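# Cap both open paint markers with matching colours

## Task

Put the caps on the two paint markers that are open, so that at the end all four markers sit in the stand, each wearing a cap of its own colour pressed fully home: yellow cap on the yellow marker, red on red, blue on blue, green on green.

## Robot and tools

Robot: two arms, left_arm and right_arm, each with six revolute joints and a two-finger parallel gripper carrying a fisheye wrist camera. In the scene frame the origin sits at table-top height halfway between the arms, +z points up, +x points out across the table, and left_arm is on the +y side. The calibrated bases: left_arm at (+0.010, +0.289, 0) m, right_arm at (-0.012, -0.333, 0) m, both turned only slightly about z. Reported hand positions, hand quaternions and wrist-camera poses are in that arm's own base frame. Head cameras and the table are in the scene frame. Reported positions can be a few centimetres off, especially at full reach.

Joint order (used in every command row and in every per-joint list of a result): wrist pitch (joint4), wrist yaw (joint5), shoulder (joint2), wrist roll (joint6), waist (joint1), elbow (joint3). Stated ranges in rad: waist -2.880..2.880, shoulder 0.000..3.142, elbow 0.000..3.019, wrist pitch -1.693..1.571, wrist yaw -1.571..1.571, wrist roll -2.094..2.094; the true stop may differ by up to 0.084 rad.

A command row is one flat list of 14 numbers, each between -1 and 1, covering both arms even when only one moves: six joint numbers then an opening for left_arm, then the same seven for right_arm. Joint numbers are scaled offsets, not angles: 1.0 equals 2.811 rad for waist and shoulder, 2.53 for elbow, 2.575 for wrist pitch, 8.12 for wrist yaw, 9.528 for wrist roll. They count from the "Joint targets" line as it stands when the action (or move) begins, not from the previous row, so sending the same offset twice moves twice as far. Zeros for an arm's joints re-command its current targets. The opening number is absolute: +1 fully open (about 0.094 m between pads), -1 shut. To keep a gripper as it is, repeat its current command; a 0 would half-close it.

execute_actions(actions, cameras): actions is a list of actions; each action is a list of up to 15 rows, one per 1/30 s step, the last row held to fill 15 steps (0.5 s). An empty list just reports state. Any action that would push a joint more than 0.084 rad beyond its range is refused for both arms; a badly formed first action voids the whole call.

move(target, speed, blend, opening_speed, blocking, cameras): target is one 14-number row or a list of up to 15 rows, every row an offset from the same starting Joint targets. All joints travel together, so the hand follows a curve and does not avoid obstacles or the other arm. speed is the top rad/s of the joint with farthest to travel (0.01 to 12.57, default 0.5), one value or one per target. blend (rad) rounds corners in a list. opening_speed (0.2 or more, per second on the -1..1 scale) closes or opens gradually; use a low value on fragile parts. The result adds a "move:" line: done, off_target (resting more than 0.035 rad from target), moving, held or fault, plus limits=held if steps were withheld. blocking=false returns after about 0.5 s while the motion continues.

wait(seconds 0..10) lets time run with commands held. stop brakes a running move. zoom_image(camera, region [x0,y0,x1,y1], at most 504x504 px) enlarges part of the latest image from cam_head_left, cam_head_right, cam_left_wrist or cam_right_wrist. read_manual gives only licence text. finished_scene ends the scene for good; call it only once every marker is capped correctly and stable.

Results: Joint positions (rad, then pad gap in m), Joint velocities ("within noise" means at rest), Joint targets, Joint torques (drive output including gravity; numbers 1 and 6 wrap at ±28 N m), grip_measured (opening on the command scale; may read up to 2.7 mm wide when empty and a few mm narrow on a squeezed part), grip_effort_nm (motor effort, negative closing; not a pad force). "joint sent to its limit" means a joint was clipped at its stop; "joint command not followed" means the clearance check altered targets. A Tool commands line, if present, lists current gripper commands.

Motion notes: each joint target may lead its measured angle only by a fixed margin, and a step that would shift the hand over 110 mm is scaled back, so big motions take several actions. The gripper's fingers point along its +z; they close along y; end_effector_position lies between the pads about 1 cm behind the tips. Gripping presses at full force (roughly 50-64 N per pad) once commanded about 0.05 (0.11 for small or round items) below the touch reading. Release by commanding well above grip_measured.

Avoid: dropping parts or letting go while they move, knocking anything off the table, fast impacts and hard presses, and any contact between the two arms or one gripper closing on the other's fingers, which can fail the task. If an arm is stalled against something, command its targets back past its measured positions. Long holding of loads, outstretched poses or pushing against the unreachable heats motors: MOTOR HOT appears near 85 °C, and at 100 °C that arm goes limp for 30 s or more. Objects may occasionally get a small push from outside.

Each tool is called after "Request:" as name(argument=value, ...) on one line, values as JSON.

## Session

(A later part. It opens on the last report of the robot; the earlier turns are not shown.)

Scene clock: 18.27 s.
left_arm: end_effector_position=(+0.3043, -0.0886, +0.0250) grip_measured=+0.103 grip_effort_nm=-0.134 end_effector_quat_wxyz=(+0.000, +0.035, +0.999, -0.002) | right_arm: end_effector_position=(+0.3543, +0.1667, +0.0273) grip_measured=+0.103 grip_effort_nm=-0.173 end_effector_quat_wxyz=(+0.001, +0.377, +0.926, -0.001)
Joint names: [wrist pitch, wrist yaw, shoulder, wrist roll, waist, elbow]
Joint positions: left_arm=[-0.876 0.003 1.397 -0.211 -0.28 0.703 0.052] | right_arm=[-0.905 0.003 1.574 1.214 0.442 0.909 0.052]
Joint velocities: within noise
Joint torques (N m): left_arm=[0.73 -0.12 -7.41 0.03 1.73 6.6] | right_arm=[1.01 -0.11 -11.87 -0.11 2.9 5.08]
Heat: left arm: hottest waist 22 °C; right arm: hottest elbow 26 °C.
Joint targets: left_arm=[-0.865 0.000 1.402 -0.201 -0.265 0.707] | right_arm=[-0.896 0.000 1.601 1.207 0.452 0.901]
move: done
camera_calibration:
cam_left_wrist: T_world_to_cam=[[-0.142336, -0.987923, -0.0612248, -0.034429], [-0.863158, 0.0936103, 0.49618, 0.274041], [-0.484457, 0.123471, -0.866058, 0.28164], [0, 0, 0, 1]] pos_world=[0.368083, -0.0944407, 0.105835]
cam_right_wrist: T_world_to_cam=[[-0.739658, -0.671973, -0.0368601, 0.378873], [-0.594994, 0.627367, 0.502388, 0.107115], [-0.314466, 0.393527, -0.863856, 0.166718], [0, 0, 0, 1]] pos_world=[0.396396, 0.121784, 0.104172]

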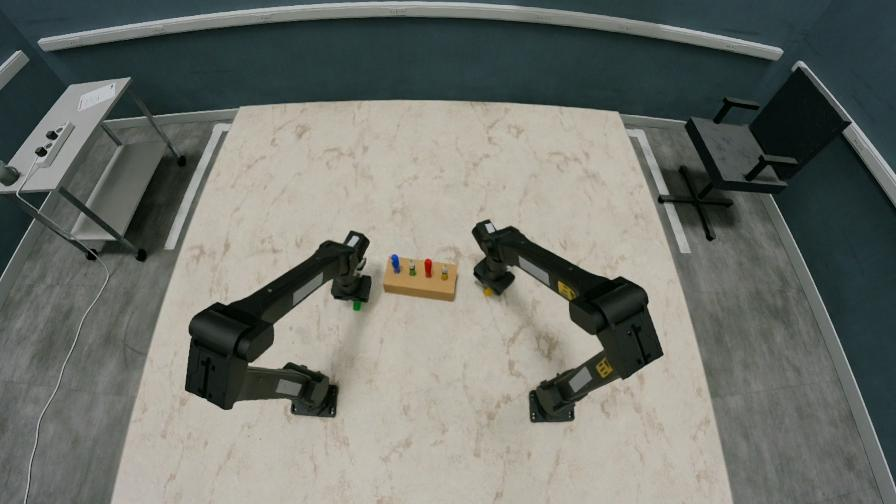

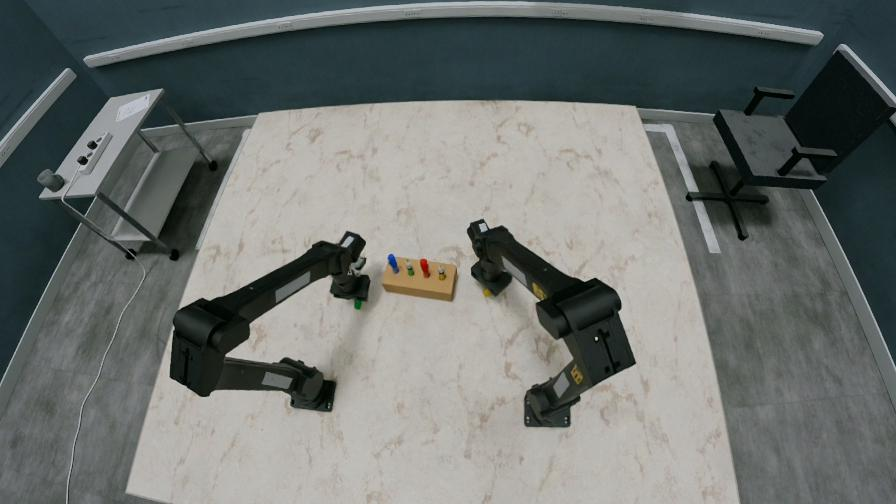

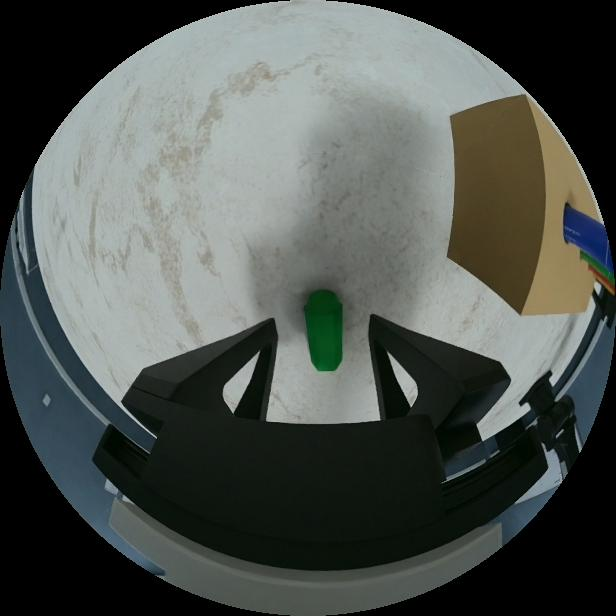

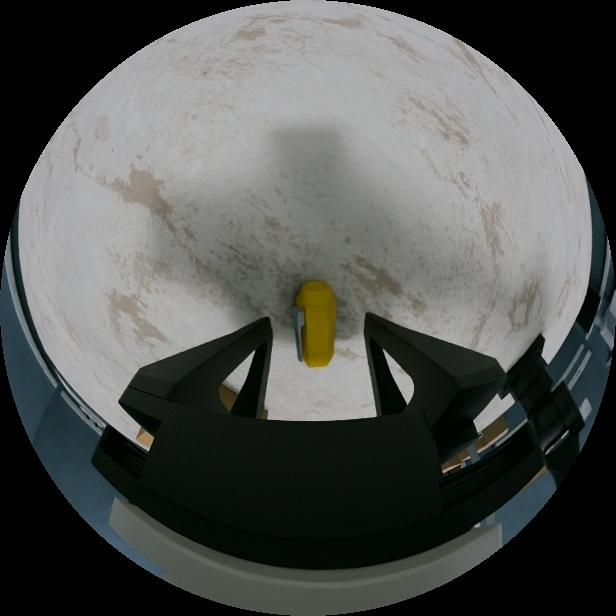

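Request:
move(target=[[0.01049, 0, 0.00644, 0, 0, -0.00352, 0.1, 0.01153, 0, 0.00701, 0, 0, -0.00427, 0.1]], speed=0.05)

Request:
zoom_image(camera="cam_left_wrist", region=[260, 260, 400, 400])

Request:
zoom_image(camera="cam_right_wrist", region=[250, 260, 390, 400])

Scene clock: 19.83 s.
left_arm: end_effector_position=(+0.3050, -0.0888, +0.0176) grip_measured=+0.103 grip_effort_nm=-0.144 end_effector_quat_wxyz=(+0.001, +0.035, +0.999, -0.002) | right_arm: end_effector_position=(+0.3550, +0.1670, +0.0189) grip_measured=+0.103 grip_effort_nm=-0.168 end_effector_quat_wxyz=(+0.002, +0.376, +0.926, +0.000)
Joint names: [wrist pitch, wrist yaw, shoulder, wrist roll, waist, elbow]
Joint positions: left_arm=[-0.849 0.003 1.414 -0.211 -0.28 0.695 0.052] | right_arm=[-0.878 0.003 1.59 1.214 0.442 0.9 0.052]
Joint velocities: within noise
Joint torques (N m): left_arm=[0.77 -0.12 -7.47 0.03 1.73 6.42] | right_arm=[1.09 -0.11 -11.69 -0.11 2.9 4.82]
Heat: left arm: hottest waist 22 °C; right arm: hottest elbow 26 °C.
Joint targets: left_arm=[-0.839 0.000 1.420 -0.201 -0.265 0.698] | right_arm=[-0.866 0.000 1.621 1.206 0.452 0.890]
move: done
camera_calibration:
cam_left_wrist: T_world_to_cam=[[-0.142225, -0.987953, -0.0609916, -0.0350545], [-0.863909, 0.0938194, 0.494833, 0.278628], [-0.483149, 0.123069, -0.866845, 0.275192], [0, 0, 0, 1]] pos_world=[0.368682, -0.0946405, 0.0985362]
cam_right_wrist: T_world_to_cam=[[-0.739291, -0.672231, -0.0394281, 0.379136], [-0.596457, 0.626532, 0.501694, 0.112201], [-0.312551, 0.394415, -0.864146, 0.158667], [0, 0, 0, 1]] pos_world=[0.396806, 0.121988, 0.0957701]

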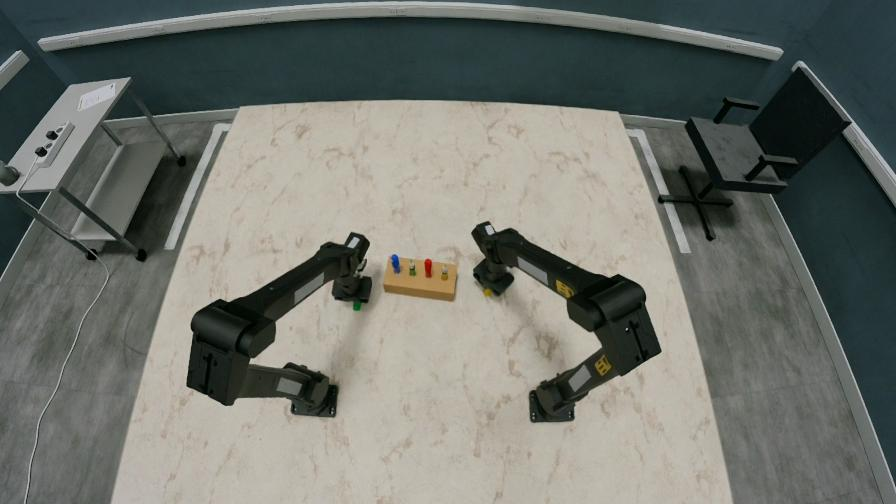

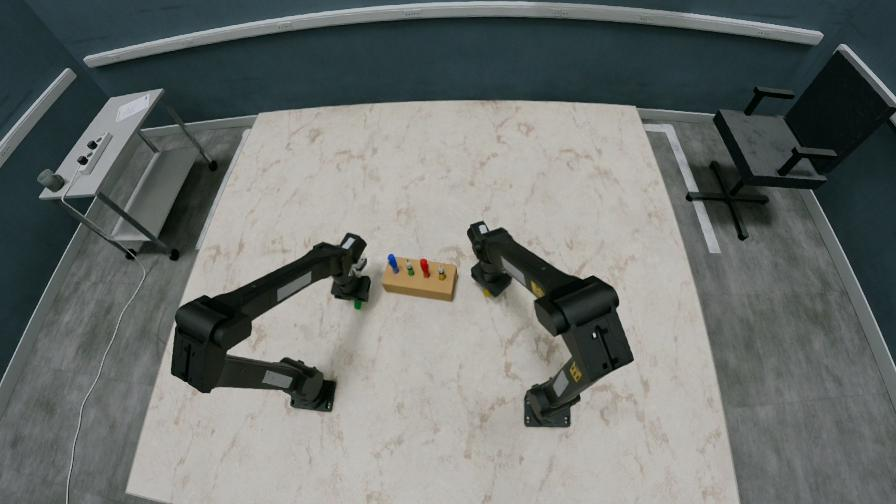

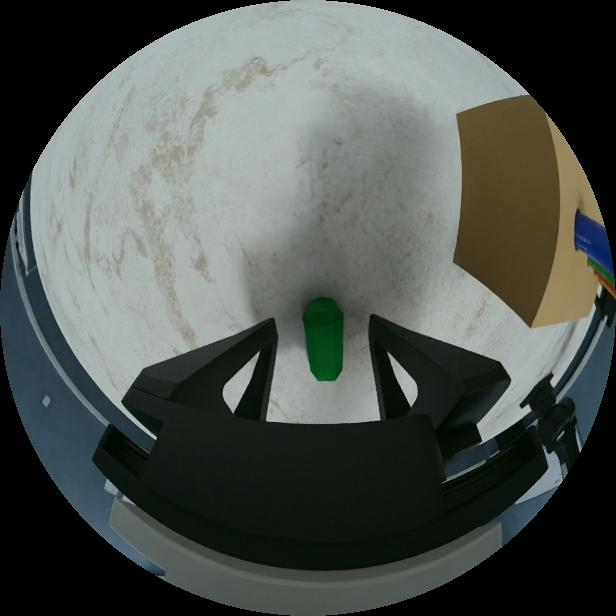

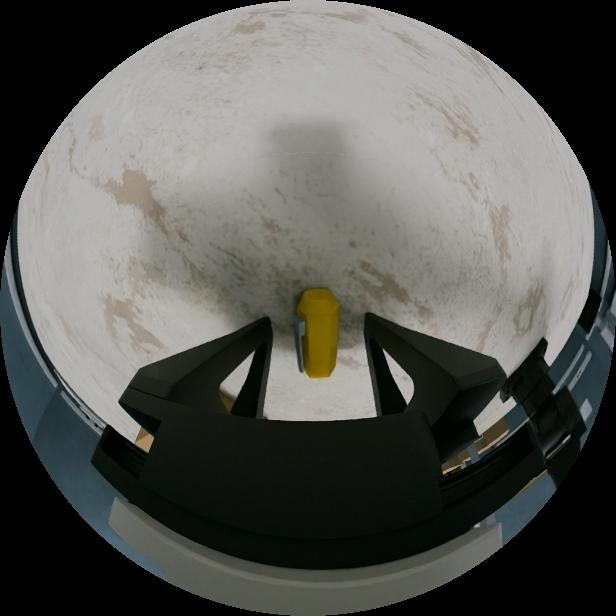

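Scaled by 3.600 from the camera's 616x616 image, which has a finer 880x880 frame.

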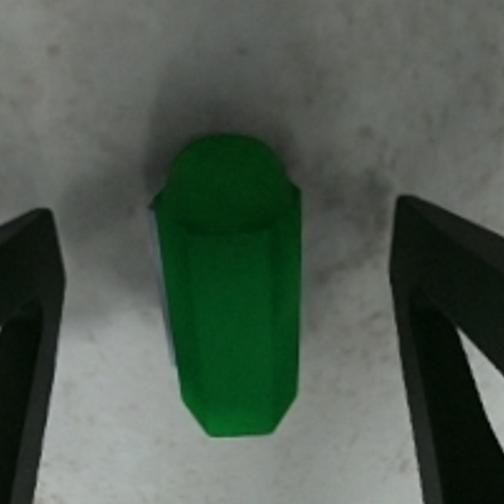

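Scaled by 3.600 from the camera's 616x616 image, which has a finer 880x880 frame.

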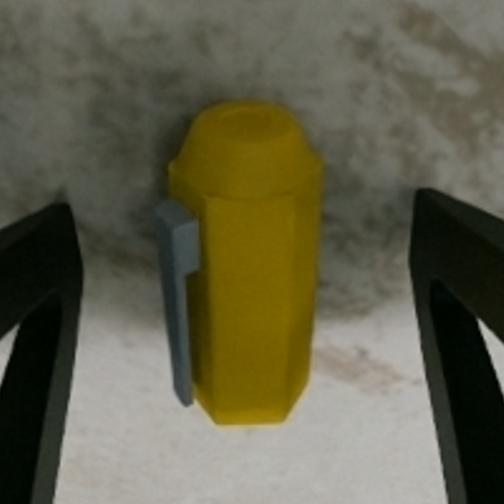

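Request:
move(target=[[0.0041, 0, 0.00285, 0, 0, -0.00198, 0.1, 0.00532, 0, 0.00374, 0, 0, -0.00257, 0.1]], speed=0.04, cameras=[])

Scene clock: 20.93 s.
left_arm: end_effector_position=(+0.3043, -0.0886, +0.0138) grip_measured=+0.103 grip_effort_nm=-0.139 end_effector_quat_wxyz=(+0.000, +0.035, +0.999, -0.001) | right_arm: end_effector_position=(+0.3569, +0.1679, +0.0182) grip_measured=+0.103 grip_effort_nm=-0.164 end_effector_quat_wxyz=(+0.005, +0.376, +0.927, +0.003)
Joint names: [wrist pitch, wrist yaw, shoulder, wrist roll, waist, elbow]
Joint positions: left_arm=[-0.838 0.003 1.422 -0.211 -0.28 0.69 0.052] | right_arm=[-0.867 0.003 1.591 1.214 0.442 0.899 0.052]
Joint velocities: within noise
Joint torques (N m): left_arm=[0.77 -0.12 -7.41 0.03 1.73 6.34] | right_arm=[1.22 -0.11 -10.93 -0.1 2.84 4.44]
Heat: left arm: hottest waist 22 °C; right arm: hottest elbow 26 °C.
Joint targets: left_arm=[-0.828 0.000 1.428 -0.201 -0.265 0.693] | right_arm=[-0.852 0.000 1.631 1.206 0.452 0.884]
move: off_target (right_arm); right_arm: the shoulder is farthest, 0.041 rad from its target
No camera images: "cameras" was empty.

Request:
wait(seconds=0.2)

Request:
zoom_image(camera="cam_right_wrist", region=[250, 260, 390, 400])

Request:
zoom_image(camera="cam_left_wrist", region=[260, 260, 400, 400])

Scene clock: 21.30 s.
left_arm: end_effector_position=(+0.3044, -0.0886, +0.0138) grip_measured=+0.103 grip_effort_nm=-0.144 end_effector_quat_wxyz=(+0.000, +0.035, +0.999, -0.001) | right_arm: end_effector_position=(+0.3569, +0.1679, +0.0182) grip_measured=+0.103 grip_effort_nm=-0.164 end_effector_quat_wxyz=(+0.005, +0.376, +0.927, +0.003)
Joint names: [wrist pitch, wrist yaw, shoulder, wrist roll, waist, elbow]
Joint positions: left_arm=[-0.838 0.003 1.422 -0.211 -0.28 0.69 0.052] | right_arm=[-0.867 0.003 1.591 1.214 0.442 0.899 0.052]
Joint velocities: within noise
Joint torques (N m): left_arm=[0.76 -0.12 -7.53 0.03 1.73 6.34] | right_arm=[1.2 -0.1 -10.75 -0.1 2.96 4.45]
Heat: left arm: hottest waist 22 °C; right arm: hottest elbow 26 °C.
Joint targets: left_arm=[-0.828 0.000 1.428 -0.201 -0.265 0.693] | right_arm=[-0.852 0.000 1.631 1.206 0.452 0.884]
Tool commands: left_gripper/opening=+0.1 right_gripper/opening=+0.1
wait: 0.20 s; at rest from the start
camera_calibration:
cam_left_wrist: T_world_to_cam=[[-0.142407, -0.987911, -0.0612547, -0.0350705], [-0.862998, 0.0936179, 0.496458, 0.2796], [-0.484722, 0.123562, -0.865897, 0.27208], [0, 0, 0, 1]] pos_world=[0.368183, -0.0944407, 0.0946348]
cam_right_wrist: T_world_to_cam=[[-0.738705, -0.672332, -0.0477885, 0.381095], [-0.600644, 0.624451, 0.499286, 0.114966], [-0.305845, 0.397529, -0.865118, 0.155532], [0, 0, 0, 1]] pos_world=[0.398138, 0.122603, 0.0953646]

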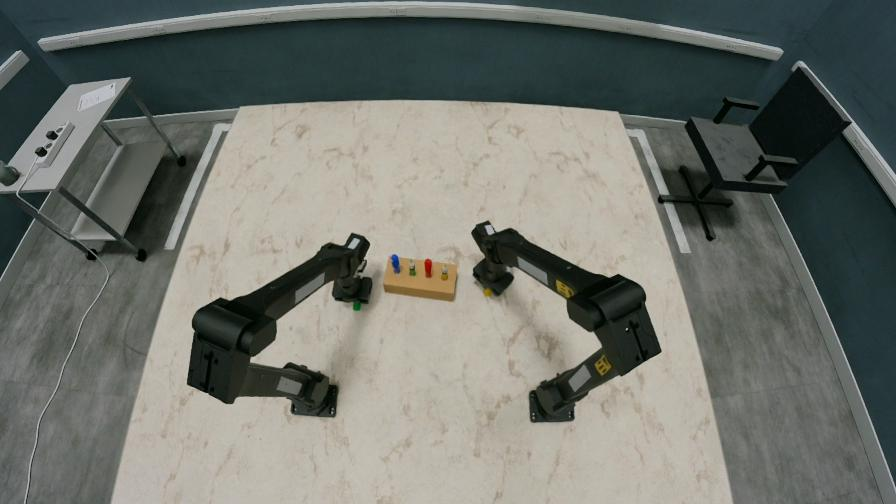

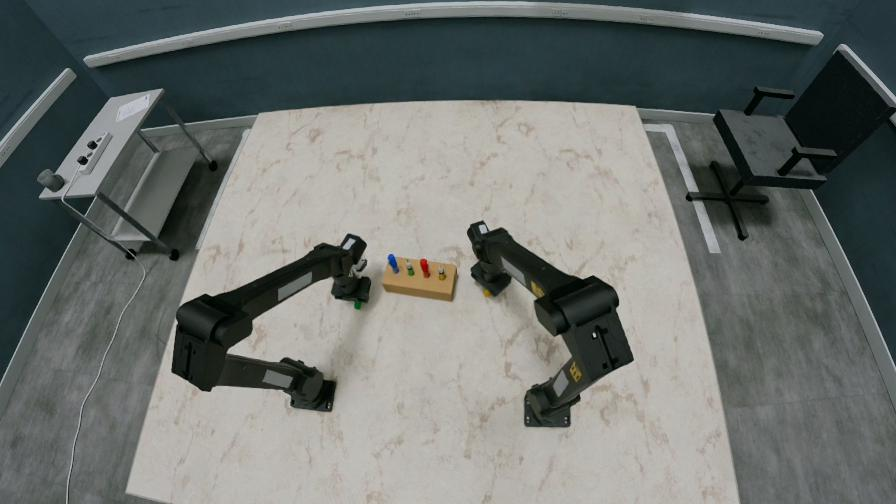

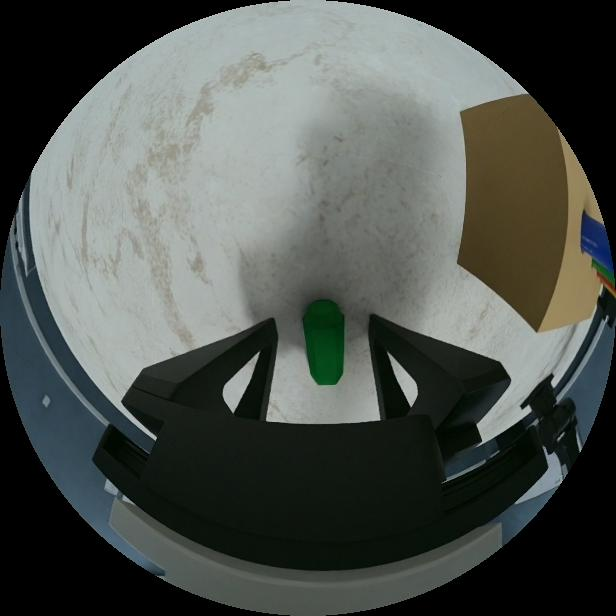

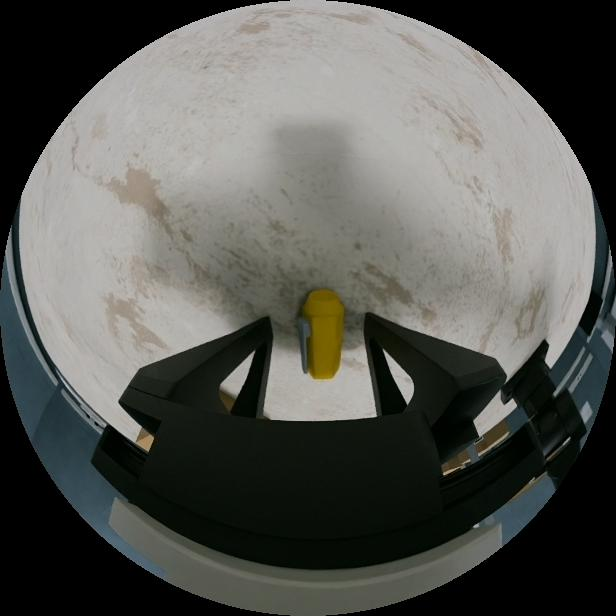

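Scaled by 3.600 from the camera's 616x616 image, which has a finer 880x880 frame.

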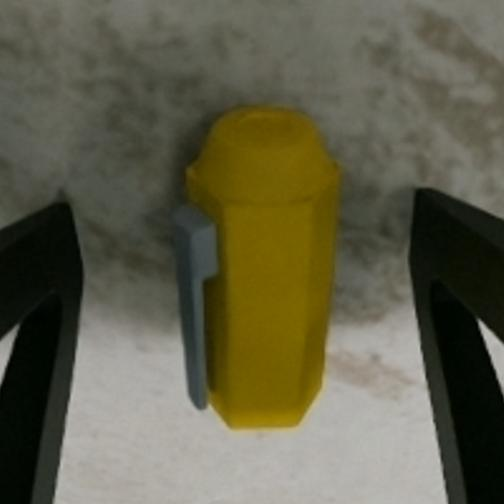

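Scaled by 3.600 from the camera's 616x616 image, which has a finer 880x880 frame.

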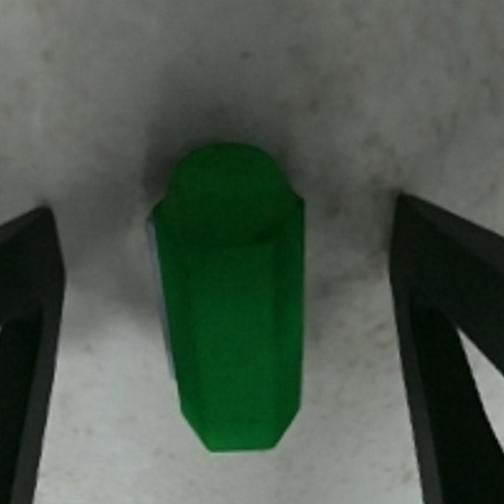

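Request:
move(target=[[0, 0, 0, 0, 0, 0, 0.1, 0, 0, 0.00427, 0, 0, -0.00237, 0.1]], speed=0.1, cameras=[])

Scene clock: 22.70 s.
left_arm: end_effector_position=(+0.3042, -0.0886, +0.0137) grip_measured=+0.103 grip_effort_nm=-0.139 end_effector_quat_wxyz=(+0.000, +0.035, +0.999, -0.001) | right_arm: end_effector_position=(+0.3565, +0.1677, +0.0177) grip_measured=+0.103 grip_effort_nm=-0.159 end_effector_quat_wxyz=(+0.005, +0.376, +0.927, +0.003)
Joint names: [wrist pitch, wrist yaw, shoulder, wrist roll, waist, elbow]
Joint positions: left_arm=[-0.838 0.003 1.422 -0.211 -0.28 0.689 0.052] | right_arm=[-0.867 0.003 1.592 1.214 0.442 0.898 0.052]
Joint velocities: within noise
Joint torques (N m): left_arm=[0.75 -0.12 -7.47 0.03 1.73 6.34] | right_arm=[1.21 -0.1 -9.76 -0.11 2.96 4.08]
Heat: left arm: hottest waist 22 °C; right arm: hottest elbow 26 °C.
Joint targets: left_arm=[-0.828 0.000 1.428 -0.201 -0.265 0.693] | right_arm=[-0.852 0.000 1.643 1.206 0.452 0.878]
move: off_target (right_arm); right_arm: the shoulder is farthest, 0.051 rad from its target
No camera images: "cameras" was empty.

Request:
move(target=[[0, 0, 0, 0, 0, 0, 0.1, -0.00388, 0, -0.01103, 0, 0, 0.00632, 0.1]], speed=0.1, cameras=[])

Scene clock: 23.63 s.
left_arm: end_effector_position=(+0.3042, -0.0886, +0.0137) grip_measured=+0.103 grip_effort_nm=-0.139 end_effector_quat_wxyz=(+0.000, +0.035, +0.999, -0.001) | right_arm: end_effector_position=(+0.3565, +0.1677, +0.0177) grip_measured=+0.103 grip_effort_nm=-0.164 end_effector_quat_wxyz=(+0.005, +0.376, +0.927, +0.003)
Joint names: [wrist pitch, wrist yaw, shoulder, wrist roll, waist, elbow]
Joint positions: left_arm=[-0.838 0.003 1.422 -0.211 -0.28 0.689 0.052] | right_arm=[-0.867 0.003 1.592 1.214 0.442 0.898 0.052]
Joint velocities: within noise
Joint torques (N m): left_arm=[0.75 -0.12 -7.47 0.03 1.73 6.35] | right_arm=[0.85 -0.1 -12.69 -0.1 2.96 5.15]
Heat: left arm: hottest waist 22 °C; right arm: hottest elbow 26 °C.
Joint targets: left_arm=[-0.828 0.000 1.428 -0.201 -0.265 0.693] | right_arm=[-0.862 0.000 1.612 1.206 0.452 0.894]
move: done
No camera images: "cameras" was empty.

Request:
move(target=[[0, 0, 0, 0, 0, 0, 0.1, -0.0167, 0, -0.01494, 0, 0, 0.00435, 0.1], [0, 0, 0, 0, 0, 0, 0.1, 0.00155, 0, 0.00534, 0, 0, -0.00277, 0.1]], speed=0.1, cameras=["cam_right_wrist"])

Request:
zoom_image(camera="cam_right_wrist", region=[250, 260, 390, 400])

Scene clock: 28.73 s.
left_arm: end_effector_position=(+0.3042, -0.0886, +0.0137) grip_measured=+0.103 grip_effort_nm=-0.144 end_effector_quat_wxyz=(+0.000, +0.035, +0.999, -0.001) | right_arm: end_effector_position=(+0.3559, +0.1675, +0.0184) grip_measured=+0.103 grip_effort_nm=-0.159 end_effector_quat_wxyz=(+0.004, +0.376, +0.927, +0.002)
Joint names: [wrist pitch, wrist yaw, shoulder, wrist roll, waist, elbow]
Joint positions: left_arm=[-0.838 0.003 1.422 -0.211 -0.28 0.689 0.052] | right_arm=[-0.87 0.003 1.59 1.214 0.442 0.898 0.052]
Joint velocities: within noise
Joint torques (N m): left_arm=[0.75 -0.12 -7.47 0.03 1.73 6.34] | right_arm=[1.11 -0.09 -11.05 -0.11 2.9 4.7]
Heat: left arm: hottest waist 22 °C; right arm: hottest elbow 26 °C.
Joint targets: left_arm=[-0.828 0.000 1.428 -0.201 -0.265 0.693] | right_arm=[-0.858 0.000 1.627 1.206 0.452 0.887]
move: off_target (right_arm); right_arm: the shoulder is farthest, 0.037 rad from its target
camera_calibration:
cam_right_wrist: T_world_to_cam=[[-0.738828, -0.672388, -0.0450357, 0.380088], [-0.599212, 0.624903, 0.500441, 0.113882], [-0.308348, 0.396726, -0.864598, 0.156536], [0, 0, 0, 1]] pos_world=[0.397327, 0.1223, 0.0954669]
Images, in order (width x height): cam_right_wrist 616x616.

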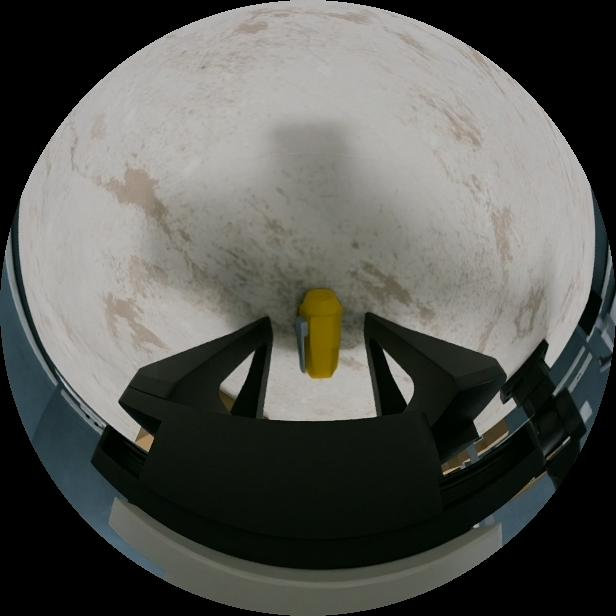

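Scaled by 3.600 from the camera's 616x616 image, which has a finer 880x880 frame.

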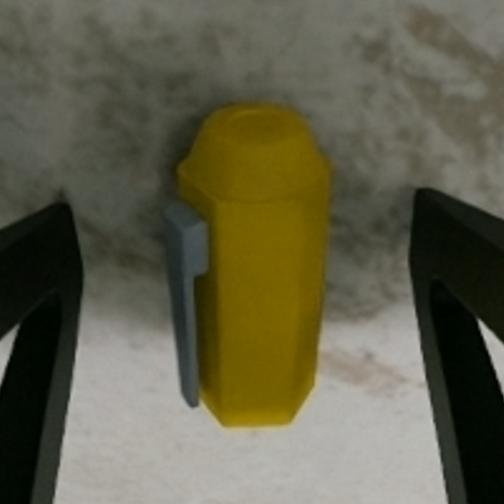

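Request:
move(target=[[0, 0, 0, 0, 0, 0, -0.8, -0.00233, 0, -0.00427, 0, 0, 0.00158, -0.8]], speed=0.1, opening_speed=0.4, cameras=["cam_left_wrist", "cam_right_wrist"])

Request:
zoom_image(camera="cam_right_wrist", region=[250, 260, 390, 400])

Request:
zoom_image(camera="cam_left_wrist", region=[260, 260, 400, 400])

Scene clock: 31.47 s.
left_arm: end_effector_position=(+0.3042, -0.0886, +0.0137) grip_measured=-0.564 grip_effort_nm=-1.028 end_effector_quat_wxyz=(+0.000, +0.035, +0.999, -0.001) | right_arm: end_effector_position=(+0.3566, +0.1681, +0.0184) grip_measured=-0.582 grip_effort_nm=-1.057 end_effector_quat_wxyz=(+0.005, +0.376, +0.927, +0.004)
Joint names: [wrist pitch, wrist yaw, shoulder, wrist roll, waist, elbow]
Joint positions: left_arm=[-0.838 0.003 1.422 -0.211 -0.28 0.689 0.021] | right_arm=[-0.867 0.003 1.59 1.214 0.443 0.898 0.02]
Joint velocities: within noise
Joint torques (N m): left_arm=[0.75 -0.12 -7.47 0.03 1.67 6.34] | right_arm=[0.77 -0.07 -12.16 -0.1 2.9 4.97]
Heat: left arm: hottest waist 22 °C; right arm: hottest elbow 26 °C.
Joint targets: left_arm=[-0.828 0.000 1.428 -0.201 -0.265 0.693] | right_arm=[-0.864 0.000 1.615 1.206 0.452 0.891]
move: done
camera_calibration:
cam_left_wrist: T_world_to_cam=[[-0.142395, -0.987907, -0.0613397, -0.0351009], [-0.862827, 0.0935217, 0.496773, 0.279376], [-0.485029, 0.123664, -0.86571, 0.272001], [0, 0, 0, 1]] pos_world=[0.367983, -0.0944407, 0.0945346]
cam_right_wrist: T_world_to_cam=[[-0.738404, -0.672594, -0.0487415, 0.381093], [-0.601072, 0.623668, 0.499751, 0.11489], [-0.305731, 0.398316, -0.864797, 0.155304], [0, 0, 0, 1]] pos_world=[0.397939, 0.122807, 0.0954651]
Images, in order (width x height): cam_left_wrist 616x616, cam_right_wrist 616x616.

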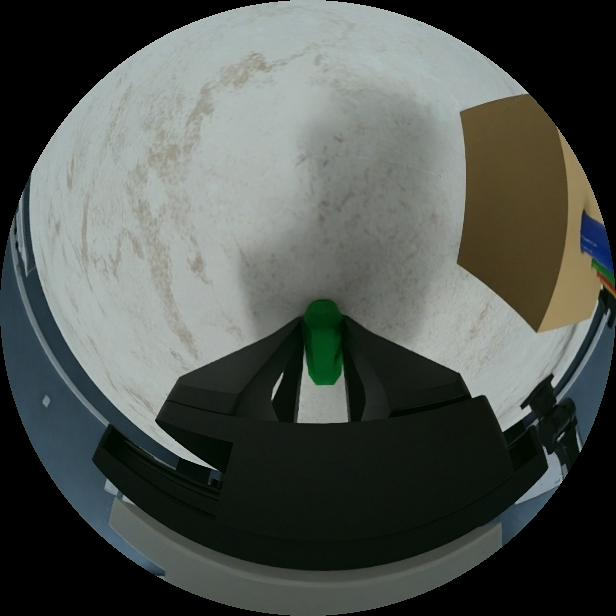

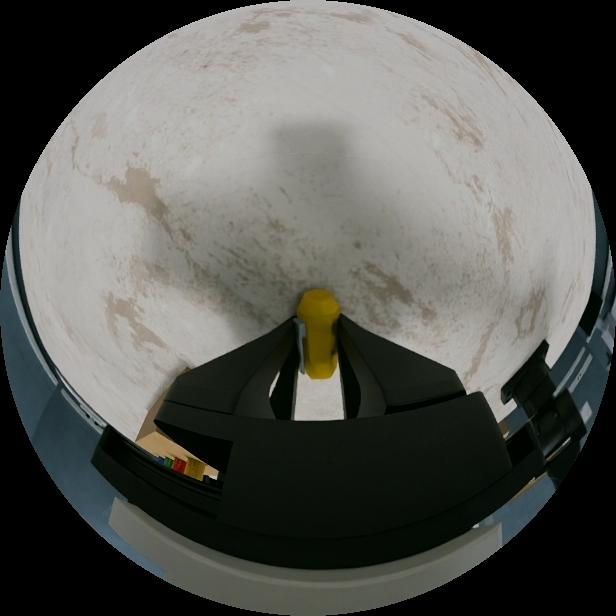

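Scaled by 3.600 from the camera's 616x616 image, which has a finer 880x880 frame.

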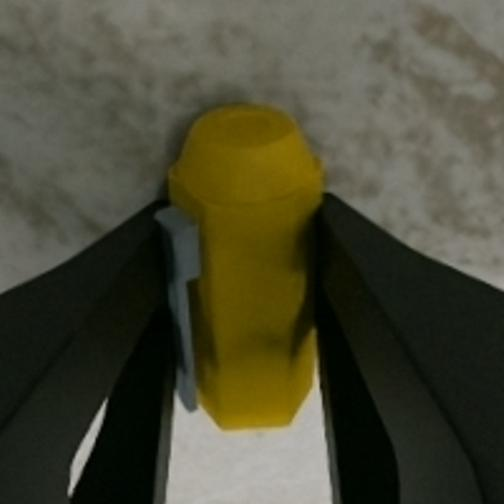

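Scaled by 3.600 from the camera's 616x616 image, which has a finer 880x880 frame.

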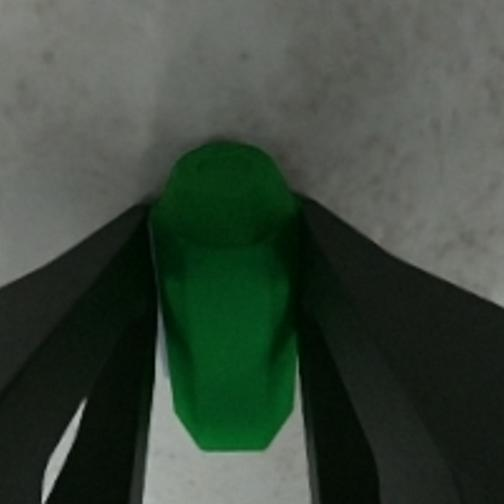

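Request:
move(target=[[-0.13724, 0, -0.06642, 0, 0, 0.0628, -0.8, -0.11899, 0, -0.05987, 0, 0, 0.06138, -0.8]], speed=0.25)

Scene clock: 36.40 s.
left_arm: end_effector_position=(+0.2881, -0.0839, +0.1008) grip_measured=-0.564 grip_effort_nm=-1.033 end_effector_quat_wxyz=(-0.025, +0.035, +0.999, +0.005) | right_arm: end_effector_position=(+0.3439, +0.1620, +0.1027) grip_measured=-0.583 grip_effort_nm=-1.062 end_effector_quat_wxyz=(-0.013, +0.376, +0.926, -0.016)
Joint names: [wrist pitch, wrist yaw, shoulder, wrist roll, waist, elbow]
Joint positions: left_arm=[-1.174 0.003 1.253 -0.211 -0.28 0.806 0.02] | right_arm=[-1.162 0.003 1.457 1.214 0.443 1.007 0.02]
Joint velocities: within noise
Joint torques (N m): left_arm=[-0.01 -0.11 -7.71 0.03 1.73 10.92] | right_arm=[0.31 -0.07 -14.51 -0.09 2.78 9.02]
Heat: left arm: hottest waist 22 °C; right arm: hottest elbow 26 °C.
Joint targets: left_arm=[-1.181 0.000 1.241 -0.201 -0.265 0.852] | right_arm=[-1.171 0.000 1.447 1.206 0.452 1.046]
move: off_target (left_arm, right_arm); left_arm: the elbow is farthest, 0.046 rad from its target; right_arm: the elbow is farthest, 0.039 rad from its target
camera_calibration:
cam_left_wrist: T_world_to_cam=[[-0.145507, -0.987016, -0.0680292, -0.0257727], [-0.837936, 0.0863869, 0.538889, 0.209763], [-0.526015, 0.135416, -0.839625, 0.349192], [0, 0, 0, 1]] pos_world=[0.355698, -0.0908451, 0.178398]
cam_right_wrist: T_world_to_cam=[[-0.739542, -0.673103, 0.00310074, 0.366852], [-0.576226, 0.635469, 0.513948, 0.0569607], [-0.347911, 0.378299, -0.857816, 0.243778], [0, 0, 0, 1]] pos_world=[0.388938, 0.118512, 0.178704]

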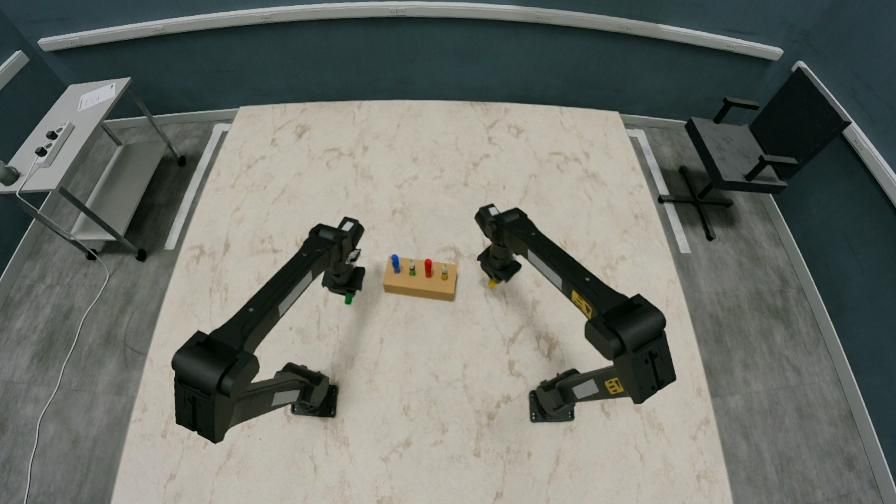

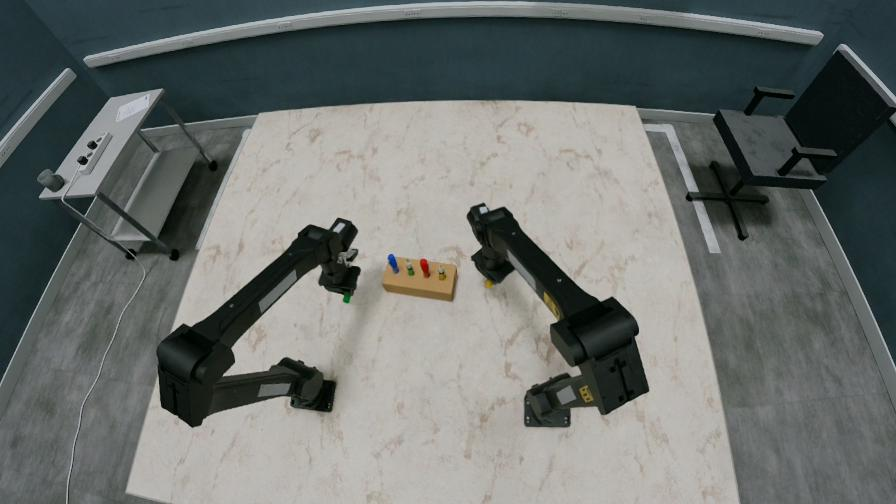

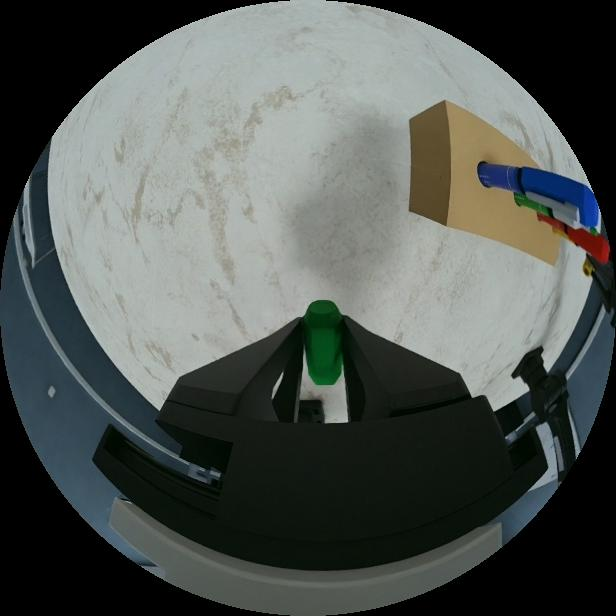

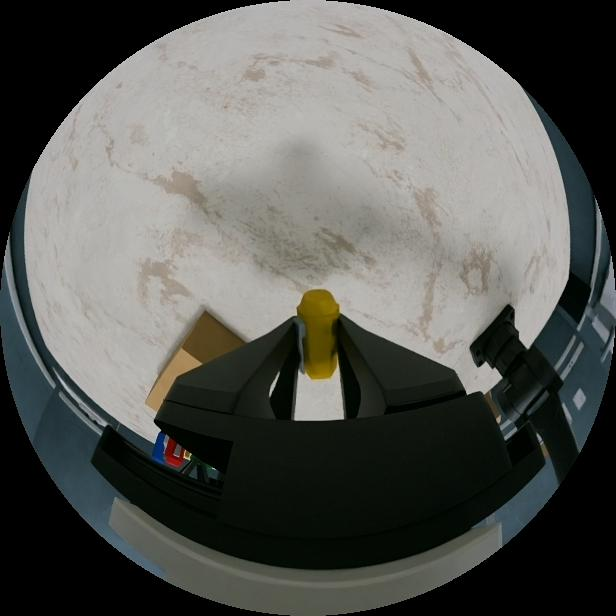

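Request:
move(target=[[0.74412, 0, -0.02344, 0.0211, 0, -0.16285, -0.8, 0.83188, -0.14569, -0.02152, -0.12657, -0.16756, -0.24925, -0.8]], speed=0.7)

Scene clock: 40.57 s.
left_arm: end_effector_position=(+0.4495, -0.1304, +0.2360) grip_measured=-0.564 grip_effort_nm=-1.033 end_effector_quat_wxyz=(+0.686, +0.098, +0.714, -0.101) | right_arm: end_effector_position=(+0.3796, +0.1548, +0.1959) grip_measured=-0.583 grip_effort_nm=-1.057 end_effector_quat_wxyz=(+0.582, -0.384, +0.597, +0.397)
Joint names: [wrist pitch, wrist yaw, shoulder, wrist roll, waist, elbow]
Joint positions: left_arm=[0.714 0.003 1.189 -0.01 -0.28 0.435 0.02] | right_arm=[0.958 -1.18 1.401 0.009 -0.01 0.424 0.02]
Joint velocities: within noise
Joint torques (N m): left_arm=[2.54 -0.11 -6.95 0.03 1.73 7.71] | right_arm=[2.37 -0.26 -11.05 -0.12 1.14 4.36]
Heat: left arm: hottest waist 22 °C; right arm: hottest elbow 26 °C.
Joint targets: left_arm=[0.735 0.000 1.175 0.000 -0.265 0.440] | right_arm=[0.971 -1.183 1.386 0.001 -0.019 0.416]
move: done
camera_calibration:
cam_left_wrist: T_world_to_cam=[[-0.219063, -0.973497, -0.0656878, -0.00476966], [-0.502778, 0.170322, -0.847469, 0.463591], [0.836197, -0.152623, -0.526764, -0.169841], [0, 0, 0, 1]] pos_world=[0.374059, -0.109525, 0.3031]
cam_right_wrist: T_world_to_cam=[[0.930858, -0.3546, -0.0881039, -0.27748], [-0.252123, -0.44884, -0.857308, 0.347637], [0.264457, 0.820245, -0.507209, -0.0307009], [0, 0, 0, 1]] pos_world=[0.354061, 0.0828216, 0.258013]

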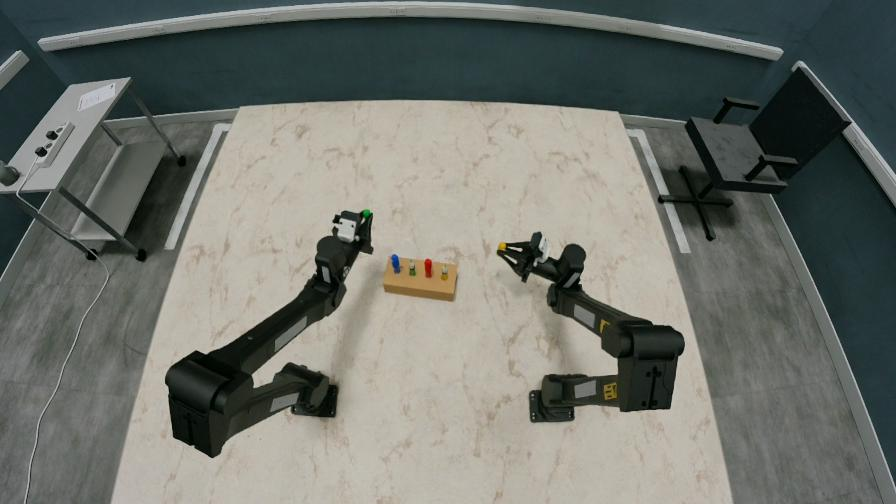

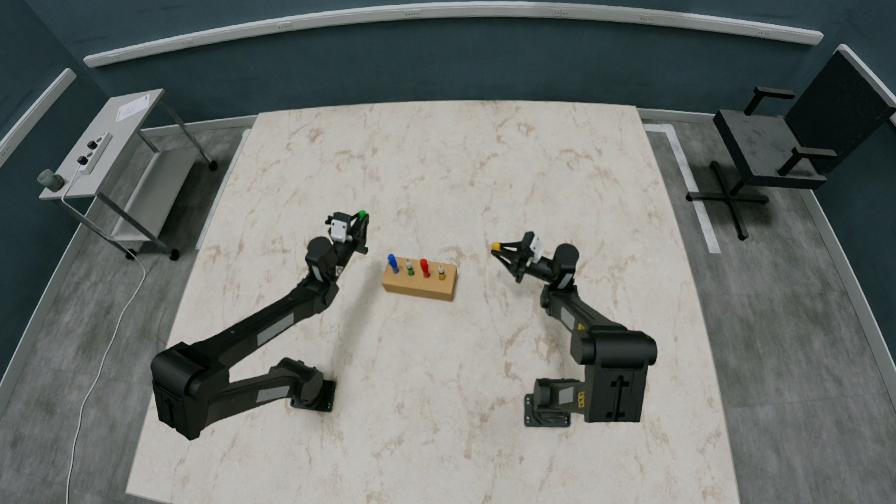

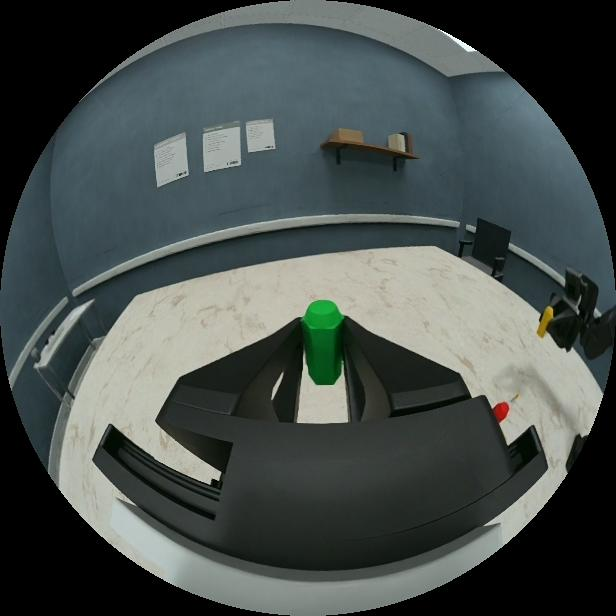

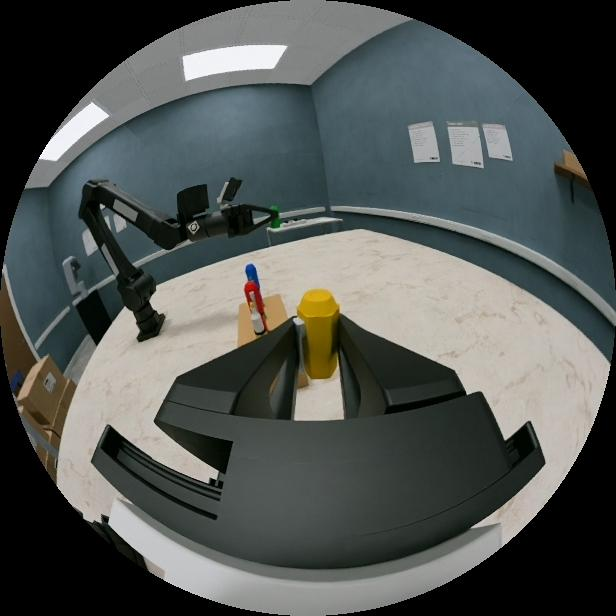

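Request:
zoom_image(camera="cam_right_wrist", region=[190, 180, 370, 400])

Request:
zoom_image(camera="cam_left_wrist", region=[460, 260, 616, 416])

Scaled by 2.291 from the camera's 616x616 image, which has a finer 880x880 frame.

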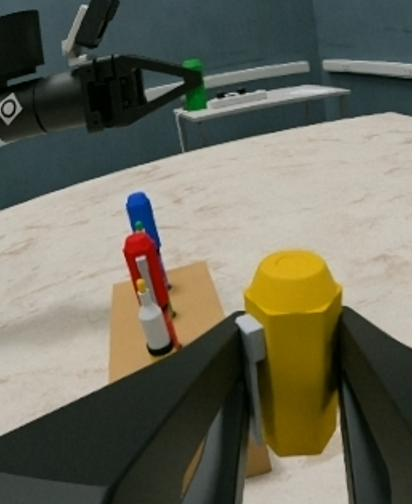

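Scaled by 3.231 from the camera's 616x616 image, which has a finer 880x880 frame.

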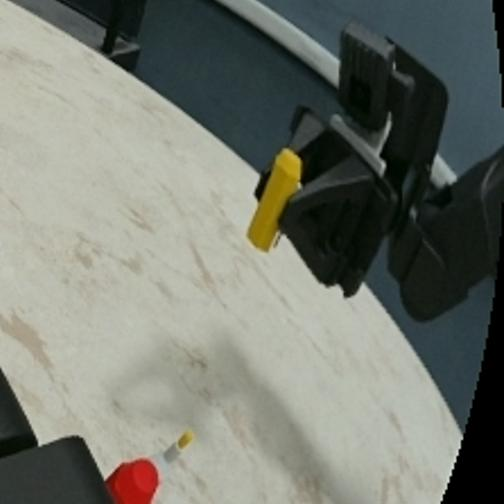

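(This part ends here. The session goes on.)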